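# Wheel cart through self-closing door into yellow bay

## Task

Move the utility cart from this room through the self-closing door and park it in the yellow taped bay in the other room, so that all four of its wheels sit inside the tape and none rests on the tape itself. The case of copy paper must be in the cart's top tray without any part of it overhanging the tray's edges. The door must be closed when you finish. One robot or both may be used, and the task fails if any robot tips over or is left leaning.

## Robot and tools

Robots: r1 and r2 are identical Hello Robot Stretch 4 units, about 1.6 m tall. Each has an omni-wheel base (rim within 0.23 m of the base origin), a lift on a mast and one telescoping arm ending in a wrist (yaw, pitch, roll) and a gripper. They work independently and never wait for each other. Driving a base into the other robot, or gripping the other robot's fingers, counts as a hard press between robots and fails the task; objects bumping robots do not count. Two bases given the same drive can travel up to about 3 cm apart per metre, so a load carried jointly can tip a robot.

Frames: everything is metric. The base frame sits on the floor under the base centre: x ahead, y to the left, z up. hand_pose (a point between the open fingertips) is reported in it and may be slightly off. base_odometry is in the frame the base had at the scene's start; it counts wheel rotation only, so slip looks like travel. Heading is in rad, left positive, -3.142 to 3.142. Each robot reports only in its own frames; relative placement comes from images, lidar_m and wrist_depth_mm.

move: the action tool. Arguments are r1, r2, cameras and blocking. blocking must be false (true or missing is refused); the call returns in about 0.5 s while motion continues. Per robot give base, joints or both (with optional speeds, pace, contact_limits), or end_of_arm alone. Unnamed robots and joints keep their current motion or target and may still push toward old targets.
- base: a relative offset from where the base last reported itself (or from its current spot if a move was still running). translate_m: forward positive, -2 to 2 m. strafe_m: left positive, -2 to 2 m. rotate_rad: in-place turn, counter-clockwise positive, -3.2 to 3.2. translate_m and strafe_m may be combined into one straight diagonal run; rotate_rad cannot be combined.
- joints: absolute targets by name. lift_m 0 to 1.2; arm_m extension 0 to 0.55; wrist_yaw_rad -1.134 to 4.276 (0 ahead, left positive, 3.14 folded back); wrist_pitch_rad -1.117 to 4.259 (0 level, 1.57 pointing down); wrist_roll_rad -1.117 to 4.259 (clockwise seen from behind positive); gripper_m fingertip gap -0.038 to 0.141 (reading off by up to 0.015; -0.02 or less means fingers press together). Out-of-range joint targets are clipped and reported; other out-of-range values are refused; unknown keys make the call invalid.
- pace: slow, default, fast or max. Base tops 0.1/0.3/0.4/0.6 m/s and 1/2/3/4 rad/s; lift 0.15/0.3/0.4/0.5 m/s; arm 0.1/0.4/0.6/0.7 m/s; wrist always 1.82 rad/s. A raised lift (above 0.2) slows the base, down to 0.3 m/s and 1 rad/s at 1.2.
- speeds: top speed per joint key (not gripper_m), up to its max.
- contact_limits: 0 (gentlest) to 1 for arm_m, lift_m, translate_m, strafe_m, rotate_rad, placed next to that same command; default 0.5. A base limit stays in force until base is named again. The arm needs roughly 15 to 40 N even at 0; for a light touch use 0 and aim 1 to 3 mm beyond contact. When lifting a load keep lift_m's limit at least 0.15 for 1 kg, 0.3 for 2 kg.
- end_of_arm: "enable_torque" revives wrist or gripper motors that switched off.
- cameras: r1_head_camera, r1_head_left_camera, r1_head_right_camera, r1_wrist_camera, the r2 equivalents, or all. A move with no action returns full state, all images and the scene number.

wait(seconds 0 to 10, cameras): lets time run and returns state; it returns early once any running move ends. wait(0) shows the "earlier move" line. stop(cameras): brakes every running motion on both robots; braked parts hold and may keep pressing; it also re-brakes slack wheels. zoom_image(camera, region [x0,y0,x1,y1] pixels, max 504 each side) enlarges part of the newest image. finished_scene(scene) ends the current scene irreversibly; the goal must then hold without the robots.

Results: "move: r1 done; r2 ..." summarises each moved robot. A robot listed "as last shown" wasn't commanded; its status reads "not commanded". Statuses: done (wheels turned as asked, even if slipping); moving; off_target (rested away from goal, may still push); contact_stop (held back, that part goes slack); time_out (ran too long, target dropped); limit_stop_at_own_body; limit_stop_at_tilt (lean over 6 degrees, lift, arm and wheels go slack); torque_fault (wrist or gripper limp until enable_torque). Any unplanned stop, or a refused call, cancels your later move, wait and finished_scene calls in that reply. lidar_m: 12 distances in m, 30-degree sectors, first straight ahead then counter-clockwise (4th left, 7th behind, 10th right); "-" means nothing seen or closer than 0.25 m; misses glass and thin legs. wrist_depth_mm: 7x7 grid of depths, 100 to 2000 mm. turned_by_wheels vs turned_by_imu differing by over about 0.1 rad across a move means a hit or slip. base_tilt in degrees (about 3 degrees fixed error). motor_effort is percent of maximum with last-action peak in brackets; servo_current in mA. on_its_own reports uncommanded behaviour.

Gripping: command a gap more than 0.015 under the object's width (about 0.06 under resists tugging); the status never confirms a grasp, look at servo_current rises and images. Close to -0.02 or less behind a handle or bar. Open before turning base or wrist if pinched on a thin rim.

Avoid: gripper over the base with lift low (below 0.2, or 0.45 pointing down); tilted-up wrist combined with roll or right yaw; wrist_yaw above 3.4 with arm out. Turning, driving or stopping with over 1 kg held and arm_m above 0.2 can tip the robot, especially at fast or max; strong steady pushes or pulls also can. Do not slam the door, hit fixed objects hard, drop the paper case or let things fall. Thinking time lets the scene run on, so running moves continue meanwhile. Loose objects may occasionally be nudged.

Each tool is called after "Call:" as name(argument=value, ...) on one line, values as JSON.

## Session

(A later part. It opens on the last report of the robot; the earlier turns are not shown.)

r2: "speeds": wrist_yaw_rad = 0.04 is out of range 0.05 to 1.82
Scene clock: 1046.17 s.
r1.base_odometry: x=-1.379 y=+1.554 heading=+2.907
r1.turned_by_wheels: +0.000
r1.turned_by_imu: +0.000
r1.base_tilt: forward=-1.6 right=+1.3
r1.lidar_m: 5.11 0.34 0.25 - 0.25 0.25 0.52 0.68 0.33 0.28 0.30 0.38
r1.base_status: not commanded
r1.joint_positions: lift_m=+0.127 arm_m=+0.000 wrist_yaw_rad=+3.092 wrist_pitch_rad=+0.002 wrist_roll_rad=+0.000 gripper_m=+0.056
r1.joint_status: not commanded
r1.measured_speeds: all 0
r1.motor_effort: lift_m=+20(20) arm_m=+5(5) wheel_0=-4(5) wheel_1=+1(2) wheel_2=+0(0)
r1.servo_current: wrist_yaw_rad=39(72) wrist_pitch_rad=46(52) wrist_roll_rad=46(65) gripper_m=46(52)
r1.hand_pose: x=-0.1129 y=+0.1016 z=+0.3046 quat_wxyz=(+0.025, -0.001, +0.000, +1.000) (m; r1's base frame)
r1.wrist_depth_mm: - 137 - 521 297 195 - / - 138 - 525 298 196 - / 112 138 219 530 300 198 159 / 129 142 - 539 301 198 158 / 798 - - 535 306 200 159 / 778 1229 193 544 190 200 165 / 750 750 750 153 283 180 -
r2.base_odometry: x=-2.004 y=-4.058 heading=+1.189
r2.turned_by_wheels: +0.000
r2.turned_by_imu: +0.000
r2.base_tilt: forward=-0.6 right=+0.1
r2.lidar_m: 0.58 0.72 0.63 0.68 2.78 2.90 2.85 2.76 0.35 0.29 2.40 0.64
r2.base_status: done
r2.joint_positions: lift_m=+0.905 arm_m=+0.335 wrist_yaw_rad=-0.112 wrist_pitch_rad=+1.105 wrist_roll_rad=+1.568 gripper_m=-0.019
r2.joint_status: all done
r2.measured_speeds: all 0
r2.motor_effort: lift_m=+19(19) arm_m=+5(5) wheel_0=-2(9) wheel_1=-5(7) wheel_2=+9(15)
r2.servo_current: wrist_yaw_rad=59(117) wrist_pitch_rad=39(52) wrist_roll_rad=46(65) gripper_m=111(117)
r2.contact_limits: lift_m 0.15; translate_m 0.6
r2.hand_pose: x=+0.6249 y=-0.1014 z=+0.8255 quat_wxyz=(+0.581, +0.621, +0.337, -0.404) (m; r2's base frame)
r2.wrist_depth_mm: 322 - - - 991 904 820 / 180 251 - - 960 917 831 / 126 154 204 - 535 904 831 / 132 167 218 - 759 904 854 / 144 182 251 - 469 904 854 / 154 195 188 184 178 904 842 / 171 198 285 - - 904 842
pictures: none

Call:
move(blocking=false, cameras=[], r2={"base":{"translate_m":-0.243,"strafe_m":0.065},"joints":{"wrist_yaw_rad":-0.21},"speeds":{"wrist_yaw_rad":0.05},"pace":"slow","contact_limits":{"translate_m":0.6}})

Call:
wait(seconds=4, cameras=["r1_head_right_camera","r2_head_camera","r2_head_left_camera","r2_wrist_camera"])

Scene clock: 1051.20 s.
move: r2 moving
r1.base_odometry: x=-1.379 y=+1.554 heading=+2.907
r1.turned_by_wheels: +0.000
r1.turned_by_imu: +0.000
r1.base_tilt: forward=-1.6 right=+1.3
r1.lidar_m: 5.09 0.34 0.25 - 0.25 0.25 0.49 0.71 0.33 0.29 0.29 0.39
r1.base_status: not commanded
r1.joint_positions: lift_m=+0.127 arm_m=+0.000 wrist_yaw_rad=+3.092 wrist_pitch_rad=+0.002 wrist_roll_rad=+0.000 gripper_m=+0.056
r1.joint_status: not commanded
r1.measured_speeds: all 0
r1.motor_effort: lift_m=+20(20) arm_m=+5(5) wheel_0=-4(4) wheel_1=+1(1) wheel_2=+0(0)
r1.servo_current: wrist_yaw_rad=52(52) wrist_pitch_rad=39(46) wrist_roll_rad=39(59) gripper_m=39(46)
r1.hand_pose: x=-0.1129 y=+0.1016 z=+0.3046 quat_wxyz=(+0.025, -0.001, +0.000, +1.000) (m; r1's base frame)
r1.wrist_depth_mm: - 137 - 521 296 195 - / - 137 - 525 298 197 - / 112 138 218 535 300 198 158 / 129 143 - 535 303 199 158 / 809 - - 535 303 199 159 / 809 1182 193 544 191 199 166 / 778 750 741 154 282 180 -
r2.base_odometry: x=-2.011 y=-4.068 heading=+1.190
r2.turned_by_wheels: +0.000
r2.turned_by_imu: +0.001
r2.base_tilt: forward=-0.6 right=+0.1
r2.lidar_m: 0.58 0.72 0.64 0.64 2.81 2.88 2.83 2.76 0.35 0.30 2.41 0.61
r2.base_status: translate_m moving; strafe_m moving
r2.joint_positions: lift_m=+0.905 arm_m=+0.335 wrist_yaw_rad=-0.130 wrist_pitch_rad=+1.105 wrist_roll_rad=+1.568 gripper_m=-0.019
r2.joint_status: wrist_yaw_rad moving
r2.measured_speeds: translate_m=-0.049 strafe_m=+0.013 rotate_rad=+0.003 lift_m=+0.000 arm_m=+0.000 wrist_yaw_rad=-0.056 wrist_pitch_rad=+0.000 wrist_roll_rad=+0.000
r2.motor_effort: lift_m=+19(19) arm_m=+5(5) wheel_0=-4(7) wheel_1=-4(7) wheel_2=+13(14)
r2.servo_current: wrist_yaw_rad=98(98) wrist_pitch_rad=39(52) wrist_roll_rad=46(52) gripper_m=104(117)
r2.contact_limits: lift_m 0.15; translate_m 0.6
r2.hand_pose: x=+0.6230 y=-0.1035 z=+0.8255 quat_wxyz=(+0.577, +0.624, +0.332, -0.409) (m; r2's base frame)
r2.wrist_depth_mm: 322 325 - - 1008 917 831 / 175 236 - - 960 891 831 / 127 157 205 - 539 917 831 / 133 167 219 - 750 931 842 / 144 182 251 - 469 904 831 / 154 195 189 184 178 904 842 / 170 197 289 - - 931 842
pictures: none
No camera images: "cameras" was empty.

Scene clock: 1054.47 s.
earlier move: r2 done
r1.base_odometry: x=-1.379 y=+1.554 heading=+2.907
r1.turned_by_wheels: +0.000
r1.turned_by_imu: +0.000
r1.base_tilt: forward=-1.6 right=+1.3
r1.lidar_m: 5.11 0.35 0.25 - 0.25 0.25 0.50 0.47 0.31 0.29 0.32 3.83
r1.base_status: not commanded
r1.joint_positions: lift_m=+0.127 arm_m=+0.000 wrist_yaw_rad=+3.092 wrist_pitch_rad=+0.002 wrist_roll_rad=+0.000 gripper_m=+0.056
r1.joint_status: not commanded
r1.measured_speeds: all 0
r1.motor_effort: lift_m=+20(20) arm_m=+5(5) wheel_0=-4(5) wheel_1=+1(2) wheel_2=+0(0)
r1.servo_current: wrist_yaw_rad=39(78) wrist_pitch_rad=46(52) wrist_roll_rad=59(65) gripper_m=39(52)
r1.hand_pose: x=-0.1129 y=+0.1016 z=+0.3046 quat_wxyz=(+0.025, -0.001, +0.000, +1.000) (m; r1's base frame)
r1.wrist_depth_mm: - 137 - 521 296 196 - / - 138 - 530 298 197 - / 112 138 219 535 300 198 159 / 129 142 - 530 300 198 158 / 891 1160 - 535 306 199 159 / 904 1098 194 549 191 200 166 / 842 750 750 153 281 180 -
r2.base_odometry: x=-2.154 y=-4.259 heading=+1.189
r2.turned_by_wheels: -0.001
r2.turned_by_imu: +0.000
r2.base_tilt: forward=-0.6 right=+0.0
r2.lidar_m: 0.58 0.81 0.68 1.67 2.75 2.65 2.62 2.77 2.26 0.52 0.39 0.60
r2.base_status: done
r2.joint_positions: lift_m=+0.905 arm_m=+0.335 wrist_yaw_rad=-0.204 wrist_pitch_rad=+1.105 wrist_roll_rad=+1.568 gripper_m=-0.019
r2.joint_status: all done
r2.measured_speeds: all 0
r2.motor_effort: lift_m=+19(19) arm_m=+5(5) wheel_0=-4(10) wheel_1=-5(7) wheel_2=+7(15)
r2.servo_current: wrist_yaw_rad=59(104) wrist_pitch_rad=46(52) wrist_roll_rad=46(59) gripper_m=117(117)
r2.contact_limits: lift_m 0.15; translate_m 0.6
r2.hand_pose: x=+0.6151 y=-0.1118 z=+0.8255 quat_wxyz=(+0.562, +0.636, +0.308, -0.430) (m; r2's base frame)
r2.wrist_depth_mm: 285 - - - 976 904 820 / 144 211 - - 549 904 842 / 123 154 205 - 759 904 842 / 131 165 222 - 759 904 831 / 145 182 251 183 469 904 854 / 155 198 188 183 179 891 854 / 173 202 - - - 917 831
wait: 3.27 of 4 s (r2 has come to rest)
pictures: r1_head_right_camera, r2_head_camera, r2_head_left_camera, r2_wrist_camera
Images, in order (width x height): r1_head_right_camera 420x672, r2_head_camera 420x560, r2_head_left_camera 420x672, r2_wrist_camera 616x392.

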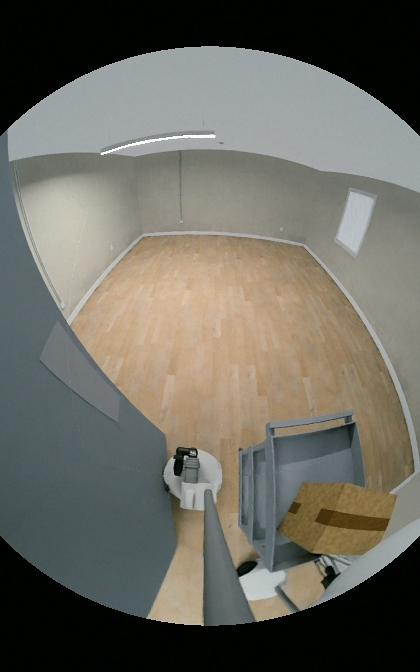

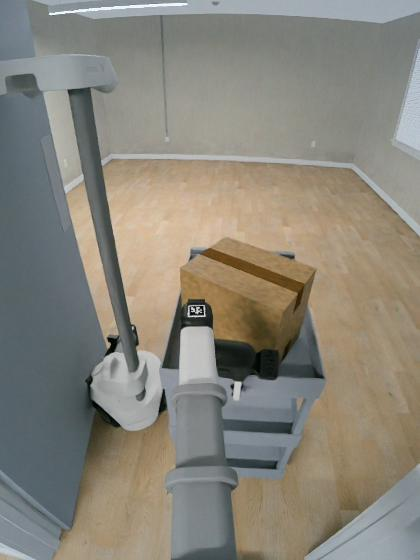

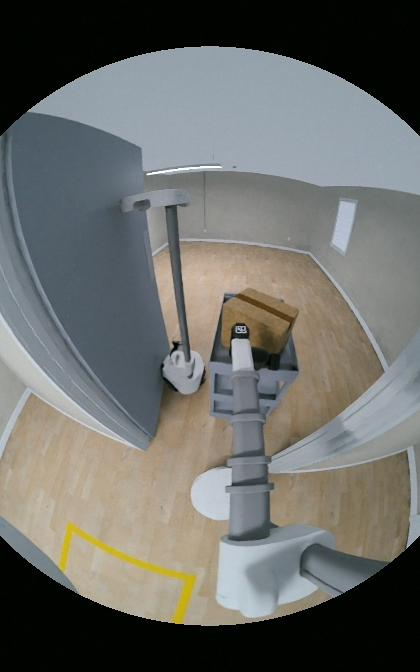

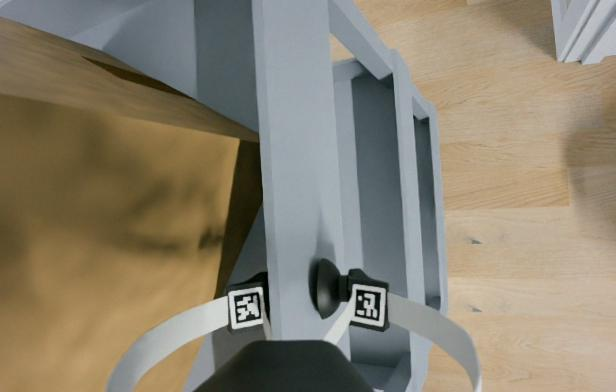

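Call:
move(blocking=false, cameras=[], r2={"base":{"translate_m":-0.39,"strafe_m":0.095},"joints":{"wrist_yaw_rad":-0.3},"speeds":{"wrist_yaw_rad":0.05},"pace":"slow","contact_limits":{"translate_m":0.6}})

Call:
wait(seconds=2.4, cameras=["r1_head_right_camera","r2_wrist_camera"])

Call:
wait(seconds=4, cameras=["r1_head_right_camera","r2_head_camera","r2_head_left_camera","r2_wrist_camera"])

Scene clock: 1075.10 s.
move: r2 moving
r1: as last shown
r1.lidar_m: 5.10 0.35 0.25 - 0.25 0.25 0.49 0.46 0.29 0.30 0.31 3.87
r1.motor_effort: lift_m=+20(20) arm_m=+5(5) wheel_0=-3(5) wheel_1=+1(1) wheel_2=+0(0)
r1.servo_current: wrist_yaw_rad=52(65) wrist_pitch_rad=46(46) wrist_roll_rad=59(59) gripper_m=39(46)
r1.wrist_depth_mm: - 137 - 521 296 196 - / - 138 - 525 298 198 - / 112 138 219 530 301 198 158 / 129 142 - 539 301 199 158 / 891 1160 - 539 304 199 159 / 904 1098 194 535 191 200 165 / 854 750 759 153 281 180 -
r2.base_odometry: x=-2.162 y=-4.269 heading=+1.189
r2.turned_by_wheels: +0.000
r2.turned_by_imu: +0.001
r2.base_tilt: forward=-0.6 right=+0.1
r2.lidar_m: 0.58 0.80 0.67 1.80 2.76 2.64 2.59 2.82 2.25 0.57 0.40 0.59
r2.base_status: translate_m moving; strafe_m moving
r2.joint_positions: lift_m=+0.905 arm_m=+0.335 wrist_yaw_rad=-0.221 wrist_pitch_rad=+1.105 wrist_roll_rad=+1.568 gripper_m=-0.019
r2.joint_status: wrist_yaw_rad moving
r2.measured_speeds: translate_m=-0.048 strafe_m=+0.012 rotate_rad=+0.002 lift_m=+0.000 arm_m=+0.000 wrist_yaw_rad=-0.067 wrist_pitch_rad=+0.000 wrist_roll_rad=+0.000
r2.motor_effort: lift_m=+19(19) arm_m=+5(5) wheel_0=-1(10) wheel_1=-5(7) wheel_2=+12(13)
r2.servo_current: wrist_yaw_rad=124(124) wrist_pitch_rad=39(46) wrist_roll_rad=46(65) gripper_m=104(117)
r2.contact_limits: lift_m 0.15; translate_m 0.6
r2.hand_pose: x=+0.6131 y=-0.1137 z=+0.8255 quat_wxyz=(+0.558, +0.639, +0.303, -0.435) (m; r2's base frame)
r2.wrist_depth_mm: 317 - - - 976 904 768 / 151 222 - - 544 904 831 / 122 152 204 - 759 917 831 / 131 166 221 - 759 917 842 / 145 182 252 - 469 891 831 / 156 193 187 185 178 891 831 / 173 202 291 - - 917 854
pictures: none
No camera images: "cameras" was empty.

Scene clock: 1077.50 s.
earlier move: r2 moving
r1.base_odometry: x=-1.379 y=+1.554 heading=+2.907
r1.turned_by_wheels: +0.000
r1.turned_by_imu: +0.000
r1.base_tilt: forward=-1.6 right=+1.2
r1.lidar_m: 5.09 0.33 0.25 - 0.25 0.25 0.50 0.48 0.36 0.35 2.83 3.87
r1.base_status: not commanded
r1.joint_positions: lift_m=+0.127 arm_m=+0.000 wrist_yaw_rad=+3.092 wrist_pitch_rad=+0.002 wrist_roll_rad=+0.000 gripper_m=+0.056
r1.joint_status: not commanded
r1.measured_speeds: all 0
r1.motor_effort: lift_m=+20(20) arm_m=+5(5) wheel_0=-4(5) wheel_1=+1(2) wheel_2=+0(0)
r1.servo_current: wrist_yaw_rad=65(72) wrist_pitch_rad=39(52) wrist_roll_rad=52(65) gripper_m=46(46)
r1.hand_pose: x=-0.1129 y=+0.1016 z=+0.3046 quat_wxyz=(+0.025, -0.001, +0.000, +1.000) (m; r1's base frame)
r1.wrist_depth_mm: - 137 - 521 296 196 - / - 138 - 525 298 196 - / 112 138 218 525 300 198 158 / 129 142 - 535 303 199 159 / 707 1229 - 535 304 200 159 / 647 1138 194 549 191 199 166 / 750 750 750 153 283 180 -
r2.base_odometry: x=-2.295 y=-4.455 heading=+1.189
r2.turned_by_wheels: +0.000
r2.turned_by_imu: +0.001
r2.base_tilt: forward=-0.6 right=+0.1
r2.lidar_m: 0.59 0.78 0.75 2.50 2.72 2.38 2.37 2.59 2.27 1.12 0.58 0.59
r2.base_status: translate_m moving; strafe_m moving
r2.joint_positions: lift_m=+0.905 arm_m=+0.335 wrist_yaw_rad=-0.292 wrist_pitch_rad=+1.105 wrist_roll_rad=+1.568 gripper_m=-0.019
r2.joint_status: all done
r2.measured_speeds: translate_m=-0.097 strafe_m=+0.022 rotate_rad=-0.001 lift_m=+0.000 arm_m=+0.000 wrist_yaw_rad=-0.002 wrist_pitch_rad=+0.000 wrist_roll_rad=+0.000
r2.motor_effort: lift_m=+19(19) arm_m=+5(5) wheel_0=-6(10) wheel_1=-6(7) wheel_2=+11(14)
r2.servo_current: wrist_yaw_rad=46(124) wrist_pitch_rad=46(52) wrist_roll_rad=39(65) gripper_m=111(117)
r2.contact_limits: lift_m 0.15; translate_m 0.6
r2.hand_pose: x=+0.6048 y=-0.1211 z=+0.8255 quat_wxyz=(+0.542, +0.649, +0.280, -0.454) (m; r2's base frame)
r2.wrist_depth_mm: 239 - - - 976 820 831 / 133 196 - - 549 904 842 / 122 150 200 - 759 904 831 / 132 164 220 - 831 917 831 / 145 182 253 185 469 917 842 / 156 200 188 183 177 891 831 / 177 205 - - 521 917 842
wait: 2.40 s; no rest
pictures: r1_head_right_camera, r2_wrist_camera
Images, in order (width x height): r1_head_right_camera 420x672, r2_wrist_camera 616x392.

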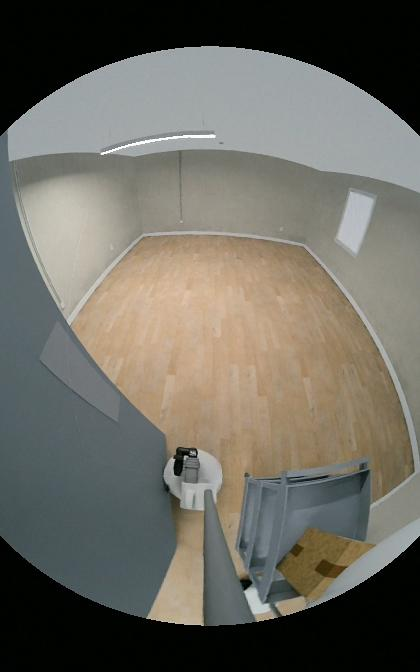

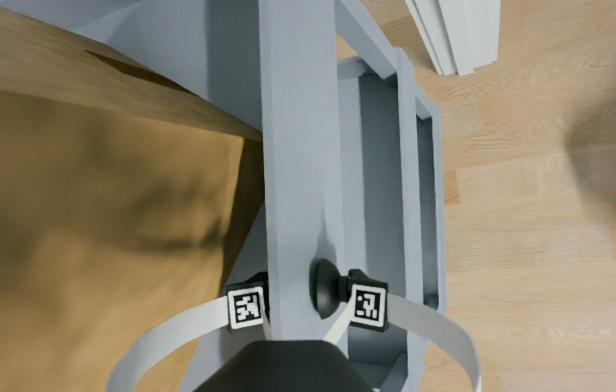

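Scene clock: 1079.87 s.
earlier move: r2 done
r1.base_odometry: x=-1.379 y=+1.554 heading=+2.907
r1.turned_by_wheels: +0.000
r1.turned_by_imu: +0.000
r1.base_tilt: forward=-1.6 right=+1.3
r1.lidar_m: 5.08 0.34 0.25 - 0.25 0.25 0.49 0.53 0.43 0.48 2.84 3.87
r1.base_status: not commanded
r1.joint_positions: lift_m=+0.127 arm_m=+0.000 wrist_yaw_rad=+3.092 wrist_pitch_rad=+0.002 wrist_roll_rad=+0.000 gripper_m=+0.056
r1.joint_status: not commanded
r1.measured_speeds: all 0
r1.motor_effort: lift_m=+20(20) arm_m=+5(5) wheel_0=-5(5) wheel_1=+1(2) wheel_2=+0(0)
r1.servo_current: wrist_yaw_rad=52(72) wrist_pitch_rad=39(52) wrist_roll_rad=46(65) gripper_m=39(46)
r1.hand_pose: x=-0.1129 y=+0.1016 z=+0.3046 quat_wxyz=(+0.025, -0.001, +0.000, +1.000) (m; r1's base frame)
r1.wrist_depth_mm: - 137 - 521 296 195 - / - 137 - 525 298 196 - / 112 138 220 530 298 198 158 / 129 142 - 535 301 198 158 / 676 1308 - 539 303 198 159 / 661 1205 195 539 191 199 165 / 788 750 768 153 283 180 -
r2.base_odometry: x=-2.387 y=-4.585 heading=+1.189
r2.turned_by_wheels: +0.000
r2.turned_by_imu: +0.000
r2.base_tilt: forward=-0.7 right=+0.0
r2.lidar_m: 0.59 0.88 1.02 2.48 2.75 2.25 2.21 2.40 2.24 1.52 0.75 0.58
r2.base_status: done
r2.joint_positions: lift_m=+0.905 arm_m=+0.335 wrist_yaw_rad=-0.297 wrist_pitch_rad=+1.105 wrist_roll_rad=+1.568 gripper_m=-0.019
r2.joint_status: all done
r2.measured_speeds: all 0
r2.motor_effort: lift_m=+19(19) arm_m=+5(5) wheel_0=-4(10) wheel_1=-4(7) wheel_2=+5(14)
r2.servo_current: wrist_yaw_rad=52(124) wrist_pitch_rad=46(52) wrist_roll_rad=39(65) gripper_m=111(117)
r2.contact_limits: lift_m 0.15; translate_m 0.6
r2.hand_pose: x=+0.6042 y=-0.1215 z=+0.8255 quat_wxyz=(+0.541, +0.650, +0.278, -0.456) (m; r2's base frame)
r2.wrist_depth_mm: 181 267 - 185 904 904 831 / 118 164 255 - 517 917 831 / 120 144 191 - 525 904 842 / 131 162 217 179 831 904 842 / 143 185 248 - 473 917 831 / 159 206 185 201 178 917 842 / 182 214 - - - 917 842
wait: 2.37 of 4 s (r2 has come to rest)
pictures: r1_head_right_camera, r2_head_camera, r2_head_left_camera, r2_wrist_camera
Images, in order (width x height): r1_head_right_camera 420x672, r2_head_camera 420x560, r2_head_left_camera 420x672, r2_wrist_camera 616x392.

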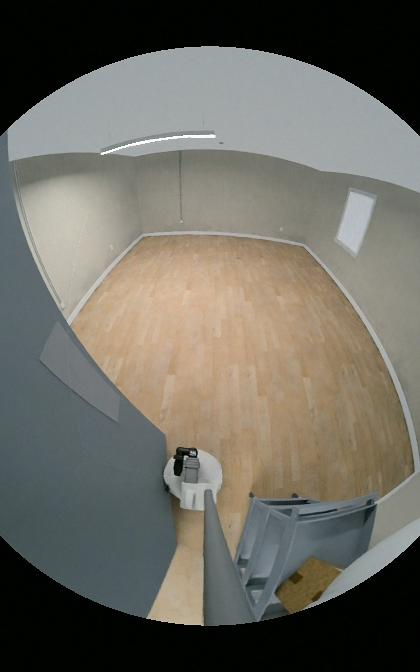

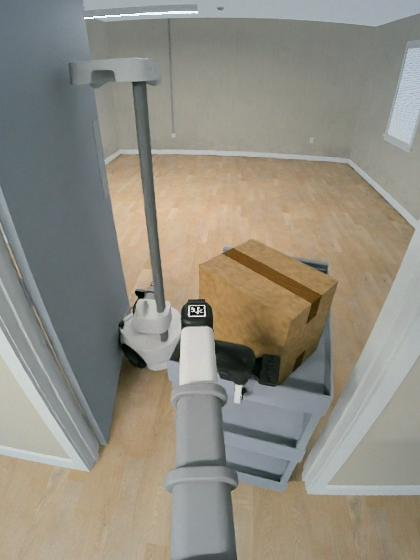

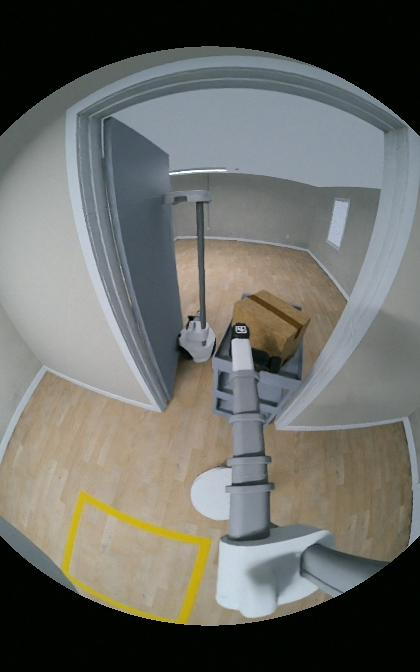

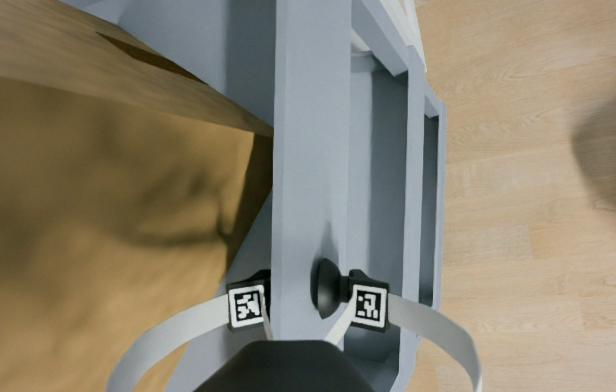

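Call:
zoom_image(camera="r2_head_camera", region=[200, 220, 420, 520])

Call:
zoom_image(camera="r2_head_left_camera", region=[150, 240, 360, 480])

Scaled by 1.680 from the camera's 420x560 image, which has a finer 1200x1600 frame.

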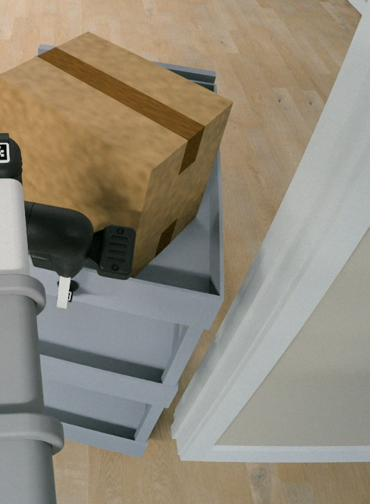

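Scaled by 2.100 from the camera's 420x672 image, which has a finer 600x960 frame.

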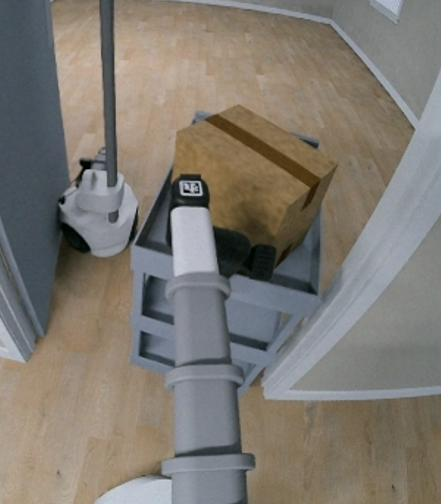

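Call:
move(blocking=false, cameras=[], r2={"base":{"translate_m":-0.379,"strafe_m":0.174},"joints":{"wrist_yaw_rad":-0.48},"speeds":{"wrist_yaw_rad":0.05},"pace":"slow","contact_limits":{"translate_m":0.6}})

Call:
wait(seconds=2.4, cameras=["r2_wrist_camera","r2_head_camera"])

Call:
wait(seconds=4, cameras=["r1_head_right_camera","r2_head_camera","r2_head_left_camera","r2_wrist_camera"])

Scene clock: 1129.13 s.
move: r2 moving
r1: as last shown
r1.lidar_m: 5.10 0.30 0.25 - 0.25 0.25 0.49 0.54 0.44 0.65 2.81 3.86
r1.motor_effort: lift_m=+20(20) arm_m=+5(5) wheel_0=-4(4) wheel_1=+1(1) wheel_2=+0(0)
r1.servo_current: wrist_yaw_rad=26(72) wrist_pitch_rad=46(52) wrist_roll_rad=52(65) gripper_m=39(46)
r1.wrist_depth_mm: - 137 - 525 296 196 - / - 137 - 525 298 197 - / 112 138 219 535 300 198 158 / 129 143 - 539 303 198 159 / 668 1308 - 544 301 200 158 / 668 1205 193 544 191 199 165 / 788 750 759 153 282 180 -
r2.base_odometry: x=-2.397 y=-4.594 heading=+1.188
r2.turned_by_wheels: -0.001
r2.turned_by_imu: +0.000
r2.base_tilt: forward=-0.7 right=+0.1
r2.lidar_m: 0.60 0.86 1.03 2.48 2.73 2.25 2.21 2.40 2.28 1.60 0.76 0.55
r2.base_status: translate_m moving; strafe_m moving
r2.joint_positions: lift_m=+0.905 arm_m=+0.335 wrist_yaw_rad=-0.315 wrist_pitch_rad=+1.105 wrist_roll_rad=+1.568 gripper_m=-0.019
r2.joint_status: wrist_yaw_rad moving
r2.measured_speeds: translate_m=-0.050 strafe_m=+0.023 rotate_rad=-0.002 lift_m=+0.000 arm_m=+0.000 wrist_yaw_rad=-0.067 wrist_pitch_rad=+0.000 wrist_roll_rad=+0.000
r2.motor_effort: lift_m=+19(19) arm_m=+5(5) wheel_0=-6(11) wheel_1=-5(6) wheel_2=+9(13)
r2.servo_current: wrist_yaw_rad=33(78) wrist_pitch_rad=39(46) wrist_roll_rad=59(59) gripper_m=111(111)
r2.contact_limits: lift_m 0.15; translate_m 0.6
r2.hand_pose: x=+0.6020 y=-0.1233 z=+0.8255 quat_wxyz=(+0.537, +0.652, +0.273, -0.460) (m; r2's base frame)
r2.wrist_depth_mm: 193 276 - - 960 904 842 / 120 171 246 - 466 904 831 / 120 148 190 182 - 904 831 / 131 164 222 - 831 917 842 / 145 188 250 185 473 917 842 / 161 205 189 192 178 904 842 / 183 212 - - - 917 854
pictures: none
No camera images: "cameras" was empty.

Scene clock: 1131.53 s.
earlier move: r2 moving
r1.base_odometry: x=-1.379 y=+1.554 heading=+2.907
r1.turned_by_wheels: +0.000
r1.turned_by_imu: +0.000
r1.base_tilt: forward=-1.6 right=+1.2
r1.lidar_m: 5.11 0.34 0.25 - 0.25 0.25 0.52 0.64 0.62 2.61 2.84 3.85
r1.base_status: not commanded
r1.joint_positions: lift_m=+0.127 arm_m=+0.000 wrist_yaw_rad=+3.092 wrist_pitch_rad=+0.002 wrist_roll_rad=+0.000 gripper_m=+0.056
r1.joint_status: not commanded
r1.measured_speeds: all 0
r1.motor_effort: lift_m=+20(20) arm_m=+5(5) wheel_0=-4(5) wheel_1=+1(1) wheel_2=+0(0)
r1.servo_current: wrist_yaw_rad=59(72) wrist_pitch_rad=46(52) wrist_roll_rad=46(72) gripper_m=46(52)
r1.hand_pose: x=-0.1129 y=+0.1016 z=+0.3046 quat_wxyz=(+0.025, -0.001, +0.000, +1.000) (m; r1's base frame)
r1.wrist_depth_mm: - 137 - 521 296 195 - / - 137 - 521 300 198 - / 112 138 218 535 300 198 159 / 129 142 - 535 301 199 159 / 137 1537 1661 535 303 198 159 / 1078 1078 193 544 191 199 166 / 831 759 750 153 282 180 -
r2.base_odometry: x=-2.565 y=-4.753 heading=+1.188
r2.turned_by_wheels: +0.000
r2.turned_by_imu: -0.001
r2.base_tilt: forward=-0.6 right=+0.1
r2.lidar_m: 0.58 1.00 1.39 2.40 2.52 2.00 1.97 2.18 2.34 2.19 1.04 0.52
r2.base_status: translate_m moving; strafe_m moving
r2.joint_positions: lift_m=+0.905 arm_m=+0.335 wrist_yaw_rad=-0.440 wrist_pitch_rad=+1.105 wrist_roll_rad=+1.569 gripper_m=-0.019
r2.joint_status: wrist_yaw_rad moving
r2.measured_speeds: translate_m=-0.092 strafe_m=+0.041 rotate_rad=+0.001 lift_m=+0.000 arm_m=+0.000 wrist_yaw_rad=-0.052 wrist_pitch_rad=+0.000 wrist_roll_rad=+0.000
r2.motor_effort: lift_m=+19(19) arm_m=+5(5) wheel_0=-14(15) wheel_1=-5(8) wheel_2=+5(13)
r2.servo_current: wrist_yaw_rad=20(78) wrist_pitch_rad=46(52) wrist_roll_rad=39(59) gripper_m=117(117)
r2.contact_limits: lift_m 0.15; translate_m 0.6
r2.hand_pose: x=+0.5859 y=-0.1343 z=+0.8255 quat_wxyz=(+0.507, +0.668, +0.231, -0.493) (m; r2's base frame)
r2.wrist_depth_mm: 158 264 - 181 960 904 831 / 115 154 248 182 500 917 842 / 121 145 192 - 535 904 842 / 131 163 220 180 530 904 831 / 145 188 251 204 480 917 854 / 164 208 188 185 178 904 842 / 186 218 - - - 904 842
wait: 2.40 s; no rest
pictures: r2_head_camera, r2_wrist_camera
Images, in order (width x height): r2_head_camera 420x560, r2_wrist_camera 616x392.

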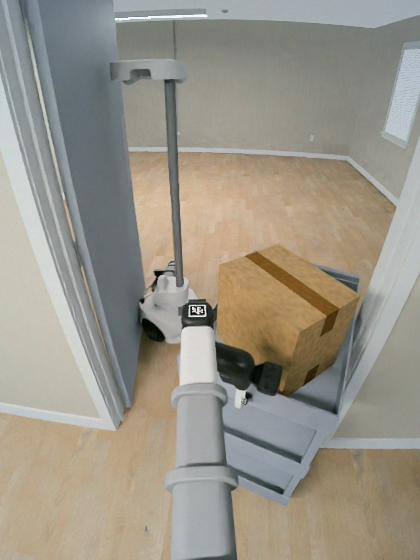

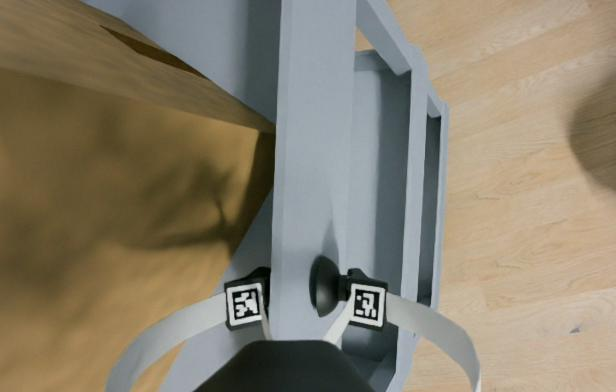

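Scene clock: 1134.00 s.
earlier move: r2 done
r1.base_odometry: x=-1.379 y=+1.554 heading=+2.907
r1.turned_by_wheels: +0.000
r1.turned_by_imu: +0.000
r1.base_tilt: forward=-1.6 right=+1.3
r1.lidar_m: 5.11 0.34 0.25 - 0.25 0.25 0.51 0.68 0.88 2.61 2.83 3.86
r1.base_status: not commanded
r1.joint_positions: lift_m=+0.127 arm_m=+0.000 wrist_yaw_rad=+3.092 wrist_pitch_rad=+0.002 wrist_roll_rad=+0.000 gripper_m=+0.056
r1.joint_status: not commanded
r1.measured_speeds: all 0
r1.motor_effort: lift_m=+20(20) arm_m=+5(5) wheel_0=-4(5) wheel_1=+1(2) wheel_2=+0(0)
r1.servo_current: wrist_yaw_rad=52(72) wrist_pitch_rad=39(52) wrist_roll_rad=46(72) gripper_m=46(52)
r1.hand_pose: x=-0.1129 y=+0.1016 z=+0.3046 quat_wxyz=(+0.025, -0.001, +0.000, +1.000) (m; r1's base frame)
r1.wrist_depth_mm: - 137 - 517 297 196 - / - 137 - 525 298 196 - / 112 138 219 530 300 198 158 / 129 142 - 539 303 199 159 / - - 1808 544 303 199 159 / 1078 1182 194 539 191 198 165 / 842 741 768 153 281 180 -
r2.base_odometry: x=-2.690 y=-4.871 heading=+1.188
r2.turned_by_wheels: +0.000
r2.turned_by_imu: -0.001
r2.base_tilt: forward=-0.7 right=+0.1
r2.lidar_m: 0.57 1.11 1.66 2.35 2.28 1.85 1.81 1.98 2.39 2.36 1.27 0.53
r2.base_status: done
r2.joint_positions: lift_m=+0.905 arm_m=+0.335 wrist_yaw_rad=-0.479 wrist_pitch_rad=+1.105 wrist_roll_rad=+1.569 gripper_m=-0.019
r2.joint_status: all done
r2.measured_speeds: all 0
r2.motor_effort: lift_m=+19(19) arm_m=+5(5) wheel_0=-8(15) wheel_1=-5(9) wheel_2=+1(13)
r2.servo_current: wrist_yaw_rad=52(104) wrist_pitch_rad=46(52) wrist_roll_rad=59(59) gripper_m=111(117)
r2.contact_limits: lift_m 0.15; translate_m 0.6
r2.hand_pose: x=+0.5806 y=-0.1373 z=+0.8255 quat_wxyz=(+0.498, +0.672, +0.218, -0.503) (m; r2's base frame)
r2.wrist_depth_mm: 191 283 - - 960 891 842 / 115 166 242 - 469 917 842 / 121 149 193 - - 917 831 / 132 165 223 183 831 917 831 / 145 188 249 204 469 917 842 / 160 206 188 200 178 904 842 / 182 215 - - - 931 842
wait: 2.47 of 4 s (r2 has come to rest)
pictures: r1_head_right_camera, r2_head_camera, r2_head_left_camera, r2_wrist_camera
Images, in order (width x height): r1_head_right_camera 420x672, r2_head_camera 420x560, r2_head_left_camera 420x672, r2_wrist_camera 616x392.

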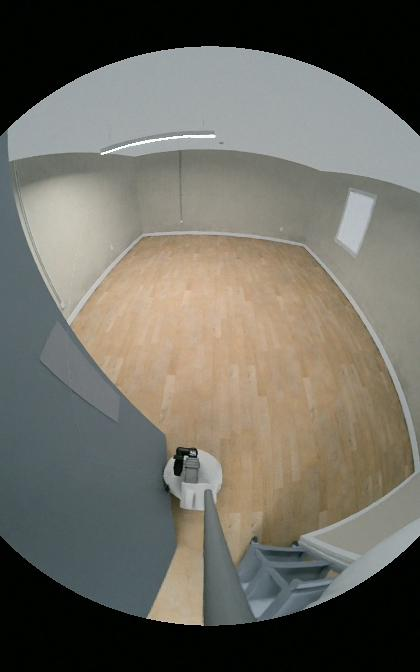

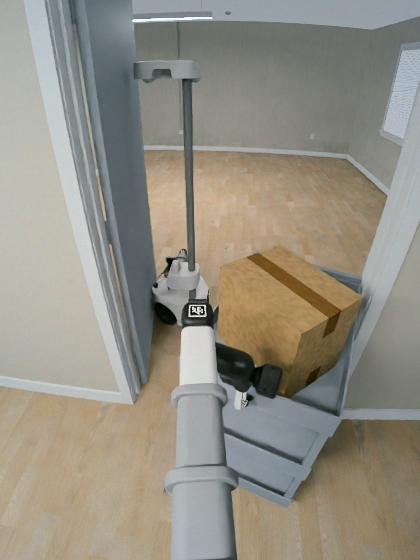

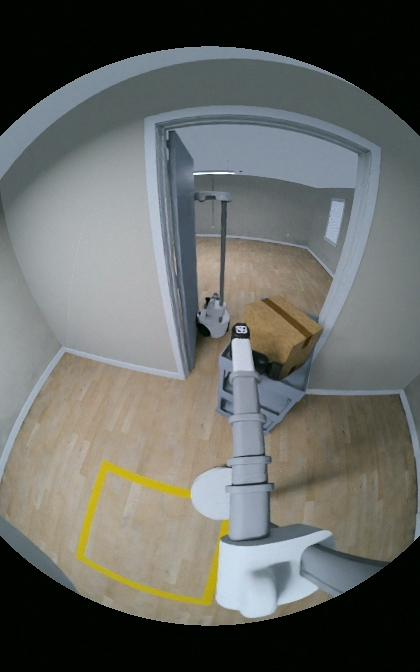

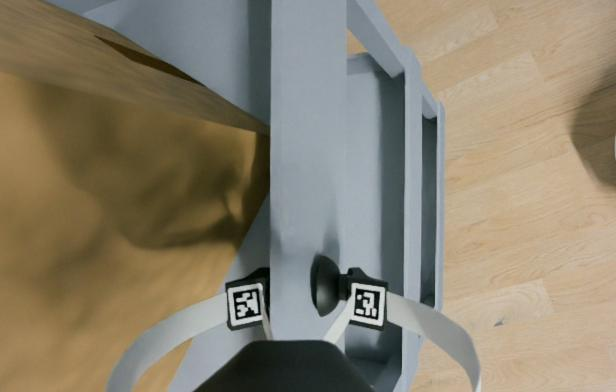

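Call:
zoom_image(camera="r2_head_camera", region=[230, 220, 420, 520])

Call:
zoom_image(camera="r2_head_left_camera", region=[190, 280, 370, 460])

Call:
zoom_image(camera="r1_head_right_camera", region=[220, 520, 400, 640])

Scaled by 1.680 from the camera's 420x560 image, which has a finer 1200x1600 frame.

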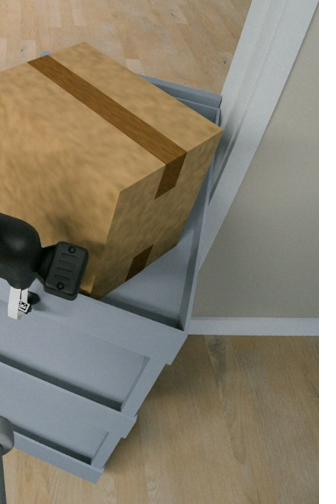

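Scaled by 2.800 from the camera's 420x672 image, which has a finer 600x960 frame.

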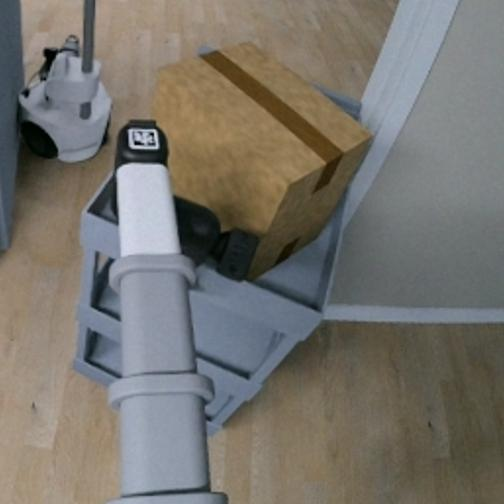

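Scaled by 2.800 from the camera's 420x672 image, which has a finer 600x960 frame.

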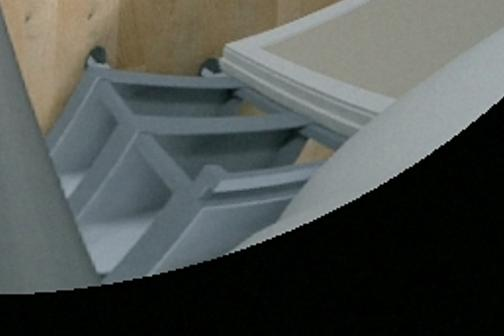

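Call:
move(blocking=false, cameras=[], r2={"base":{"translate_m":-0.416,"strafe_m":0.172},"pace":"slow","contact_limits":{"translate_m":0.5}})

Call:
wait(seconds=1.2, cameras=["r1_head_right_camera","r2_wrist_camera"])

Call:
wait(seconds=5, cameras=["r1_head_right_camera","r2_head_camera","r2_head_left_camera","r2_wrist_camera"])

Scene clock: 1152.97 s.
move: r2 moving
r1: as last shown
r1.lidar_m: 5.11 0.35 0.25 - 0.25 0.25 0.50 0.71 0.86 2.63 2.85 3.87
r1.motor_effort: lift_m=+20(20) arm_m=+5(5) wheel_0=-4(4) wheel_1=+1(1) wheel_2=+0(0)
r1.servo_current: wrist_yaw_rad=65(65) wrist_pitch_rad=39(52) wrist_roll_rad=26(59) gripper_m=46(46)
r1.wrist_depth_mm: - 137 - 521 296 195 - / - 138 - 525 300 198 - / 112 138 218 530 300 198 158 / 129 143 - 539 301 198 159 / - - 1756 544 304 199 159 / 1078 1160 194 544 191 200 165 / 798 759 759 153 283 180 -
r2.base_odometry: x=-2.700 y=-4.881 heading=+1.187
r2.turned_by_wheels: -0.001
r2.turned_by_imu: -0.001
r2.base_tilt: forward=-0.6 right=+0.1
r2.lidar_m: 0.56 1.12 1.68 2.34 2.30 1.82 1.80 1.99 2.39 2.35 1.28 0.52
r2.base_status: translate_m moving; strafe_m moving
r2.joint_positions: lift_m=+0.905 arm_m=+0.335 wrist_yaw_rad=-0.479 wrist_pitch_rad=+1.105 wrist_roll_rad=+1.569 gripper_m=-0.019
r2.joint_status: not commanded
r2.measured_speeds: translate_m=-0.049 strafe_m=+0.020 rotate_rad=-0.001 lift_m=+0.000 arm_m=+0.000 wrist_yaw_rad=+0.000 wrist_pitch_rad=+0.000 wrist_roll_rad=+0.000
r2.motor_effort: lift_m=+19(19) arm_m=+5(5) wheel_0=-16(16) wheel_1=-7(7) wheel_2=+6(7)
r2.servo_current: wrist_yaw_rad=46(46) wrist_pitch_rad=46(46) wrist_roll_rad=46(59) gripper_m=104(111)
r2.contact_limits: lift_m 0.15; translate_m 0.5
r2.hand_pose: x=+0.5806 y=-0.1373 z=+0.8255 quat_wxyz=(+0.498, +0.672, +0.218, -0.503) (m; r2's base frame)
r2.wrist_depth_mm: 200 286 - 182 976 917 831 / 119 173 248 182 469 917 831 / 121 150 195 183 - 904 831 / 132 166 223 - 820 904 842 / 146 188 251 185 469 931 831 / 162 204 188 186 178 904 854 / 183 209 - - - 904 842
pictures: none
No camera images: "cameras" was empty.

Scene clock: 1154.17 s.
earlier move: r2 moving
r1.base_odometry: x=-1.379 y=+1.554 heading=+2.907
r1.turned_by_wheels: +0.000
r1.turned_by_imu: +0.000
r1.base_tilt: forward=-1.6 right=+1.3
r1.lidar_m: 5.11 0.34 0.25 - 0.25 0.25 0.49 0.77 1.12 2.61 2.86 3.89
r1.base_status: not commanded
r1.joint_positions: lift_m=+0.127 arm_m=+0.000 wrist_yaw_rad=+3.092 wrist_pitch_rad=+0.002 wrist_roll_rad=+0.000 gripper_m=+0.056
r1.joint_status: not commanded
r1.measured_speeds: all 0
r1.motor_effort: lift_m=+20(20) arm_m=+5(5) wheel_0=-4(5) wheel_1=+1(1) wheel_2=+0(0)
r1.servo_current: wrist_yaw_rad=59(65) wrist_pitch_rad=46(52) wrist_roll_rad=52(72) gripper_m=39(46)
r1.hand_pose: x=-0.1129 y=+0.1016 z=+0.3046 quat_wxyz=(+0.025, -0.001, +0.000, +1.000) (m; r1's base frame)
r1.wrist_depth_mm: - 137 - 521 297 196 - / - 138 - 530 298 197 - / 112 138 218 530 300 198 158 / 128 142 - 530 300 198 158 / 798 1661 1808 539 303 199 159 / 991 1205 192 539 191 199 165 / 788 750 759 153 283 180 -
r2.base_odometry: x=-2.777 y=-4.960 heading=+1.188
r2.turned_by_wheels: +0.001
r2.turned_by_imu: +0.000
r2.base_tilt: forward=-0.6 right=+0.1
r2.lidar_m: 0.56 1.22 1.84 2.31 2.18 1.72 1.70 1.84 2.43 2.38 1.40 0.54
r2.base_status: translate_m moving; strafe_m moving
r2.joint_positions: lift_m=+0.905 arm_m=+0.335 wrist_yaw_rad=-0.479 wrist_pitch_rad=+1.105 wrist_roll_rad=+1.569 gripper_m=-0.019
r2.joint_status: not commanded
r2.measured_speeds: translate_m=-0.091 strafe_m=+0.040 rotate_rad=+0.001 lift_m=+0.000 arm_m=+0.000 wrist_yaw_rad=+0.000 wrist_pitch_rad=+0.000 wrist_roll_rad=+0.000
r2.motor_effort: lift_m=+19(19) arm_m=+5(5) wheel_0=-5(16) wheel_1=-4(8) wheel_2=+7(8)
r2.servo_current: wrist_yaw_rad=52(59) wrist_pitch_rad=52(52) wrist_roll_rad=52(59) gripper_m=104(111)
r2.contact_limits: lift_m 0.15; translate_m 0.5
r2.hand_pose: x=+0.5806 y=-0.1373 z=+0.8255 quat_wxyz=(+0.498, +0.672, +0.218, -0.503) (m; r2's base frame)
r2.wrist_depth_mm: 189 293 - 182 976 904 842 / 117 175 244 182 466 904 831 / 121 148 191 182 - 917 831 / 132 164 222 - 820 917 831 / 145 186 248 184 469 904 842 / 159 204 188 185 178 891 842 / 181 214 - - - 904 842
wait: 1.20 s; no rest
pictures: r1_head_right_camera, r2_wrist_camera
Images, in order (width x height): r1_head_right_camera 420x672, r2_wrist_camera 616x392.

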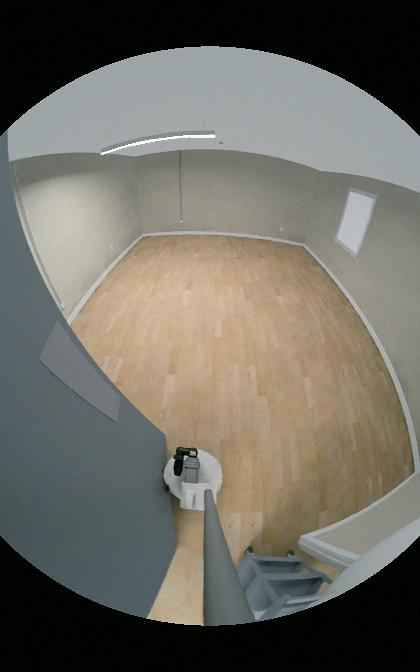

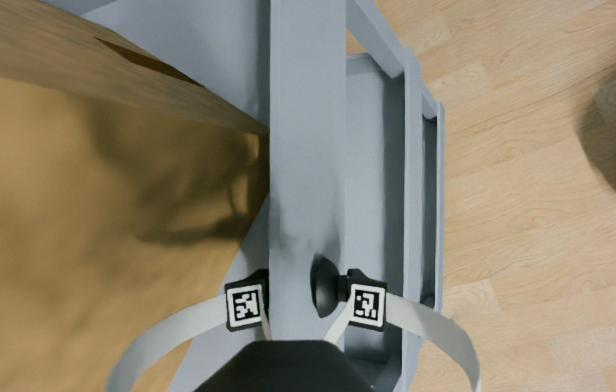

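Scene clock: 1158.17 s.
earlier move: r2 done
r1.base_odometry: x=-1.379 y=+1.554 heading=+2.907
r1.turned_by_wheels: +0.000
r1.turned_by_imu: +0.000
r1.base_tilt: forward=-1.6 right=+1.3
r1.lidar_m: 5.09 0.35 0.25 - 0.25 0.25 0.51 1.02 1.13 2.66 2.86 3.85
r1.base_status: not commanded
r1.joint_positions: lift_m=+0.127 arm_m=+0.000 wrist_yaw_rad=+3.092 wrist_pitch_rad=+0.002 wrist_roll_rad=+0.000 gripper_m=+0.056
r1.joint_status: not commanded
r1.measured_speeds: all 0
r1.motor_effort: lift_m=+20(20) arm_m=+5(5) wheel_0=-4(5) wheel_1=+1(2) wheel_2=+0(0)
r1.servo_current: wrist_yaw_rad=46(72) wrist_pitch_rad=39(52) wrist_roll_rad=46(72) gripper_m=39(46)
r1.hand_pose: x=-0.1129 y=+0.1016 z=+0.3046 quat_wxyz=(+0.025, -0.001, +0.000, +1.000) (m; r1's base frame)
r1.wrist_depth_mm: - 137 - 521 296 196 - / - 137 - 521 298 196 - / 112 138 219 530 300 199 158 / 129 142 - 535 301 199 158 / 1205 1138 1661 535 301 200 159 / 1182 1098 193 544 191 200 166 / 842 759 750 153 282 180 -
r2.base_odometry: x=-3.005 y=-5.193 heading=+1.188
r2.turned_by_wheels: +0.000
r2.turned_by_imu: +0.000
r2.base_tilt: forward=-0.7 right=+0.1
r2.lidar_m: 0.54 1.56 2.29 2.24 1.78 1.40 1.38 1.50 2.31 2.44 1.80 0.54
r2.base_status: done
r2.joint_positions: lift_m=+0.905 arm_m=+0.335 wrist_yaw_rad=-0.479 wrist_pitch_rad=+1.105 wrist_roll_rad=+1.569 gripper_m=-0.019
r2.joint_status: not commanded
r2.measured_speeds: all 0
r2.motor_effort: lift_m=+19(19) arm_m=+5(5) wheel_0=-4(16) wheel_1=-6(8) wheel_2=+5(10)
r2.servo_current: wrist_yaw_rad=46(59) wrist_pitch_rad=39(52) wrist_roll_rad=46(59) gripper_m=104(117)
r2.contact_limits: lift_m 0.15; translate_m 0.5
r2.hand_pose: x=+0.5806 y=-0.1373 z=+0.8255 quat_wxyz=(+0.498, +0.672, +0.218, -0.503) (m; r2's base frame)
r2.wrist_depth_mm: 225 - - 248 976 917 842 / 127 196 - - 504 904 854 / 122 150 194 - 778 931 842 / 132 164 221 - 831 904 831 / 146 184 247 184 473 931 831 / 158 199 188 185 178 917 854 / 179 211 - - - 904 842
wait: 4.00 of 5 s (r2 has come to rest)
pictures: r1_head_right_camera, r2_head_camera, r2_head_left_camera, r2_wrist_camera
Images, in order (width x height): r1_head_right_camera 420x672, r2_head_camera 420x560, r2_head_left_camera 420x672, r2_wrist_camera 616x392.

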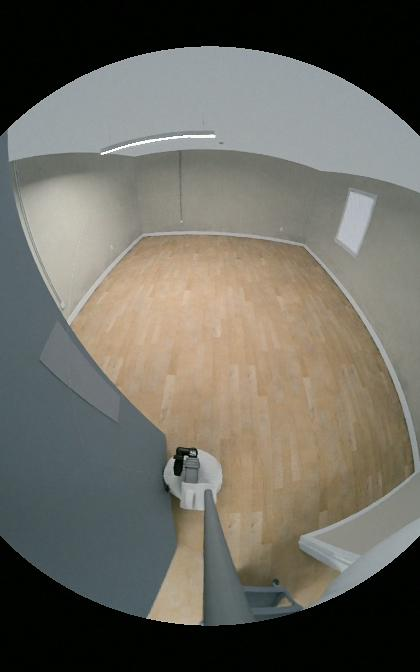

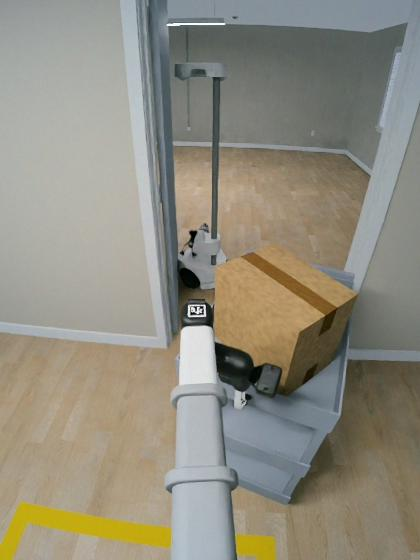

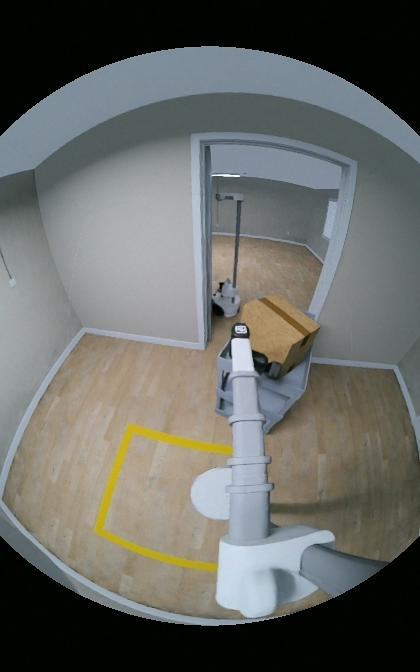

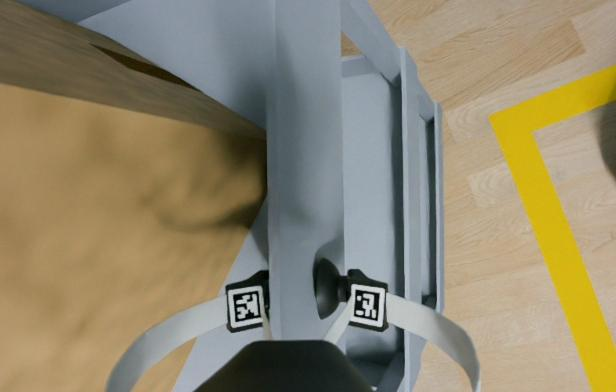

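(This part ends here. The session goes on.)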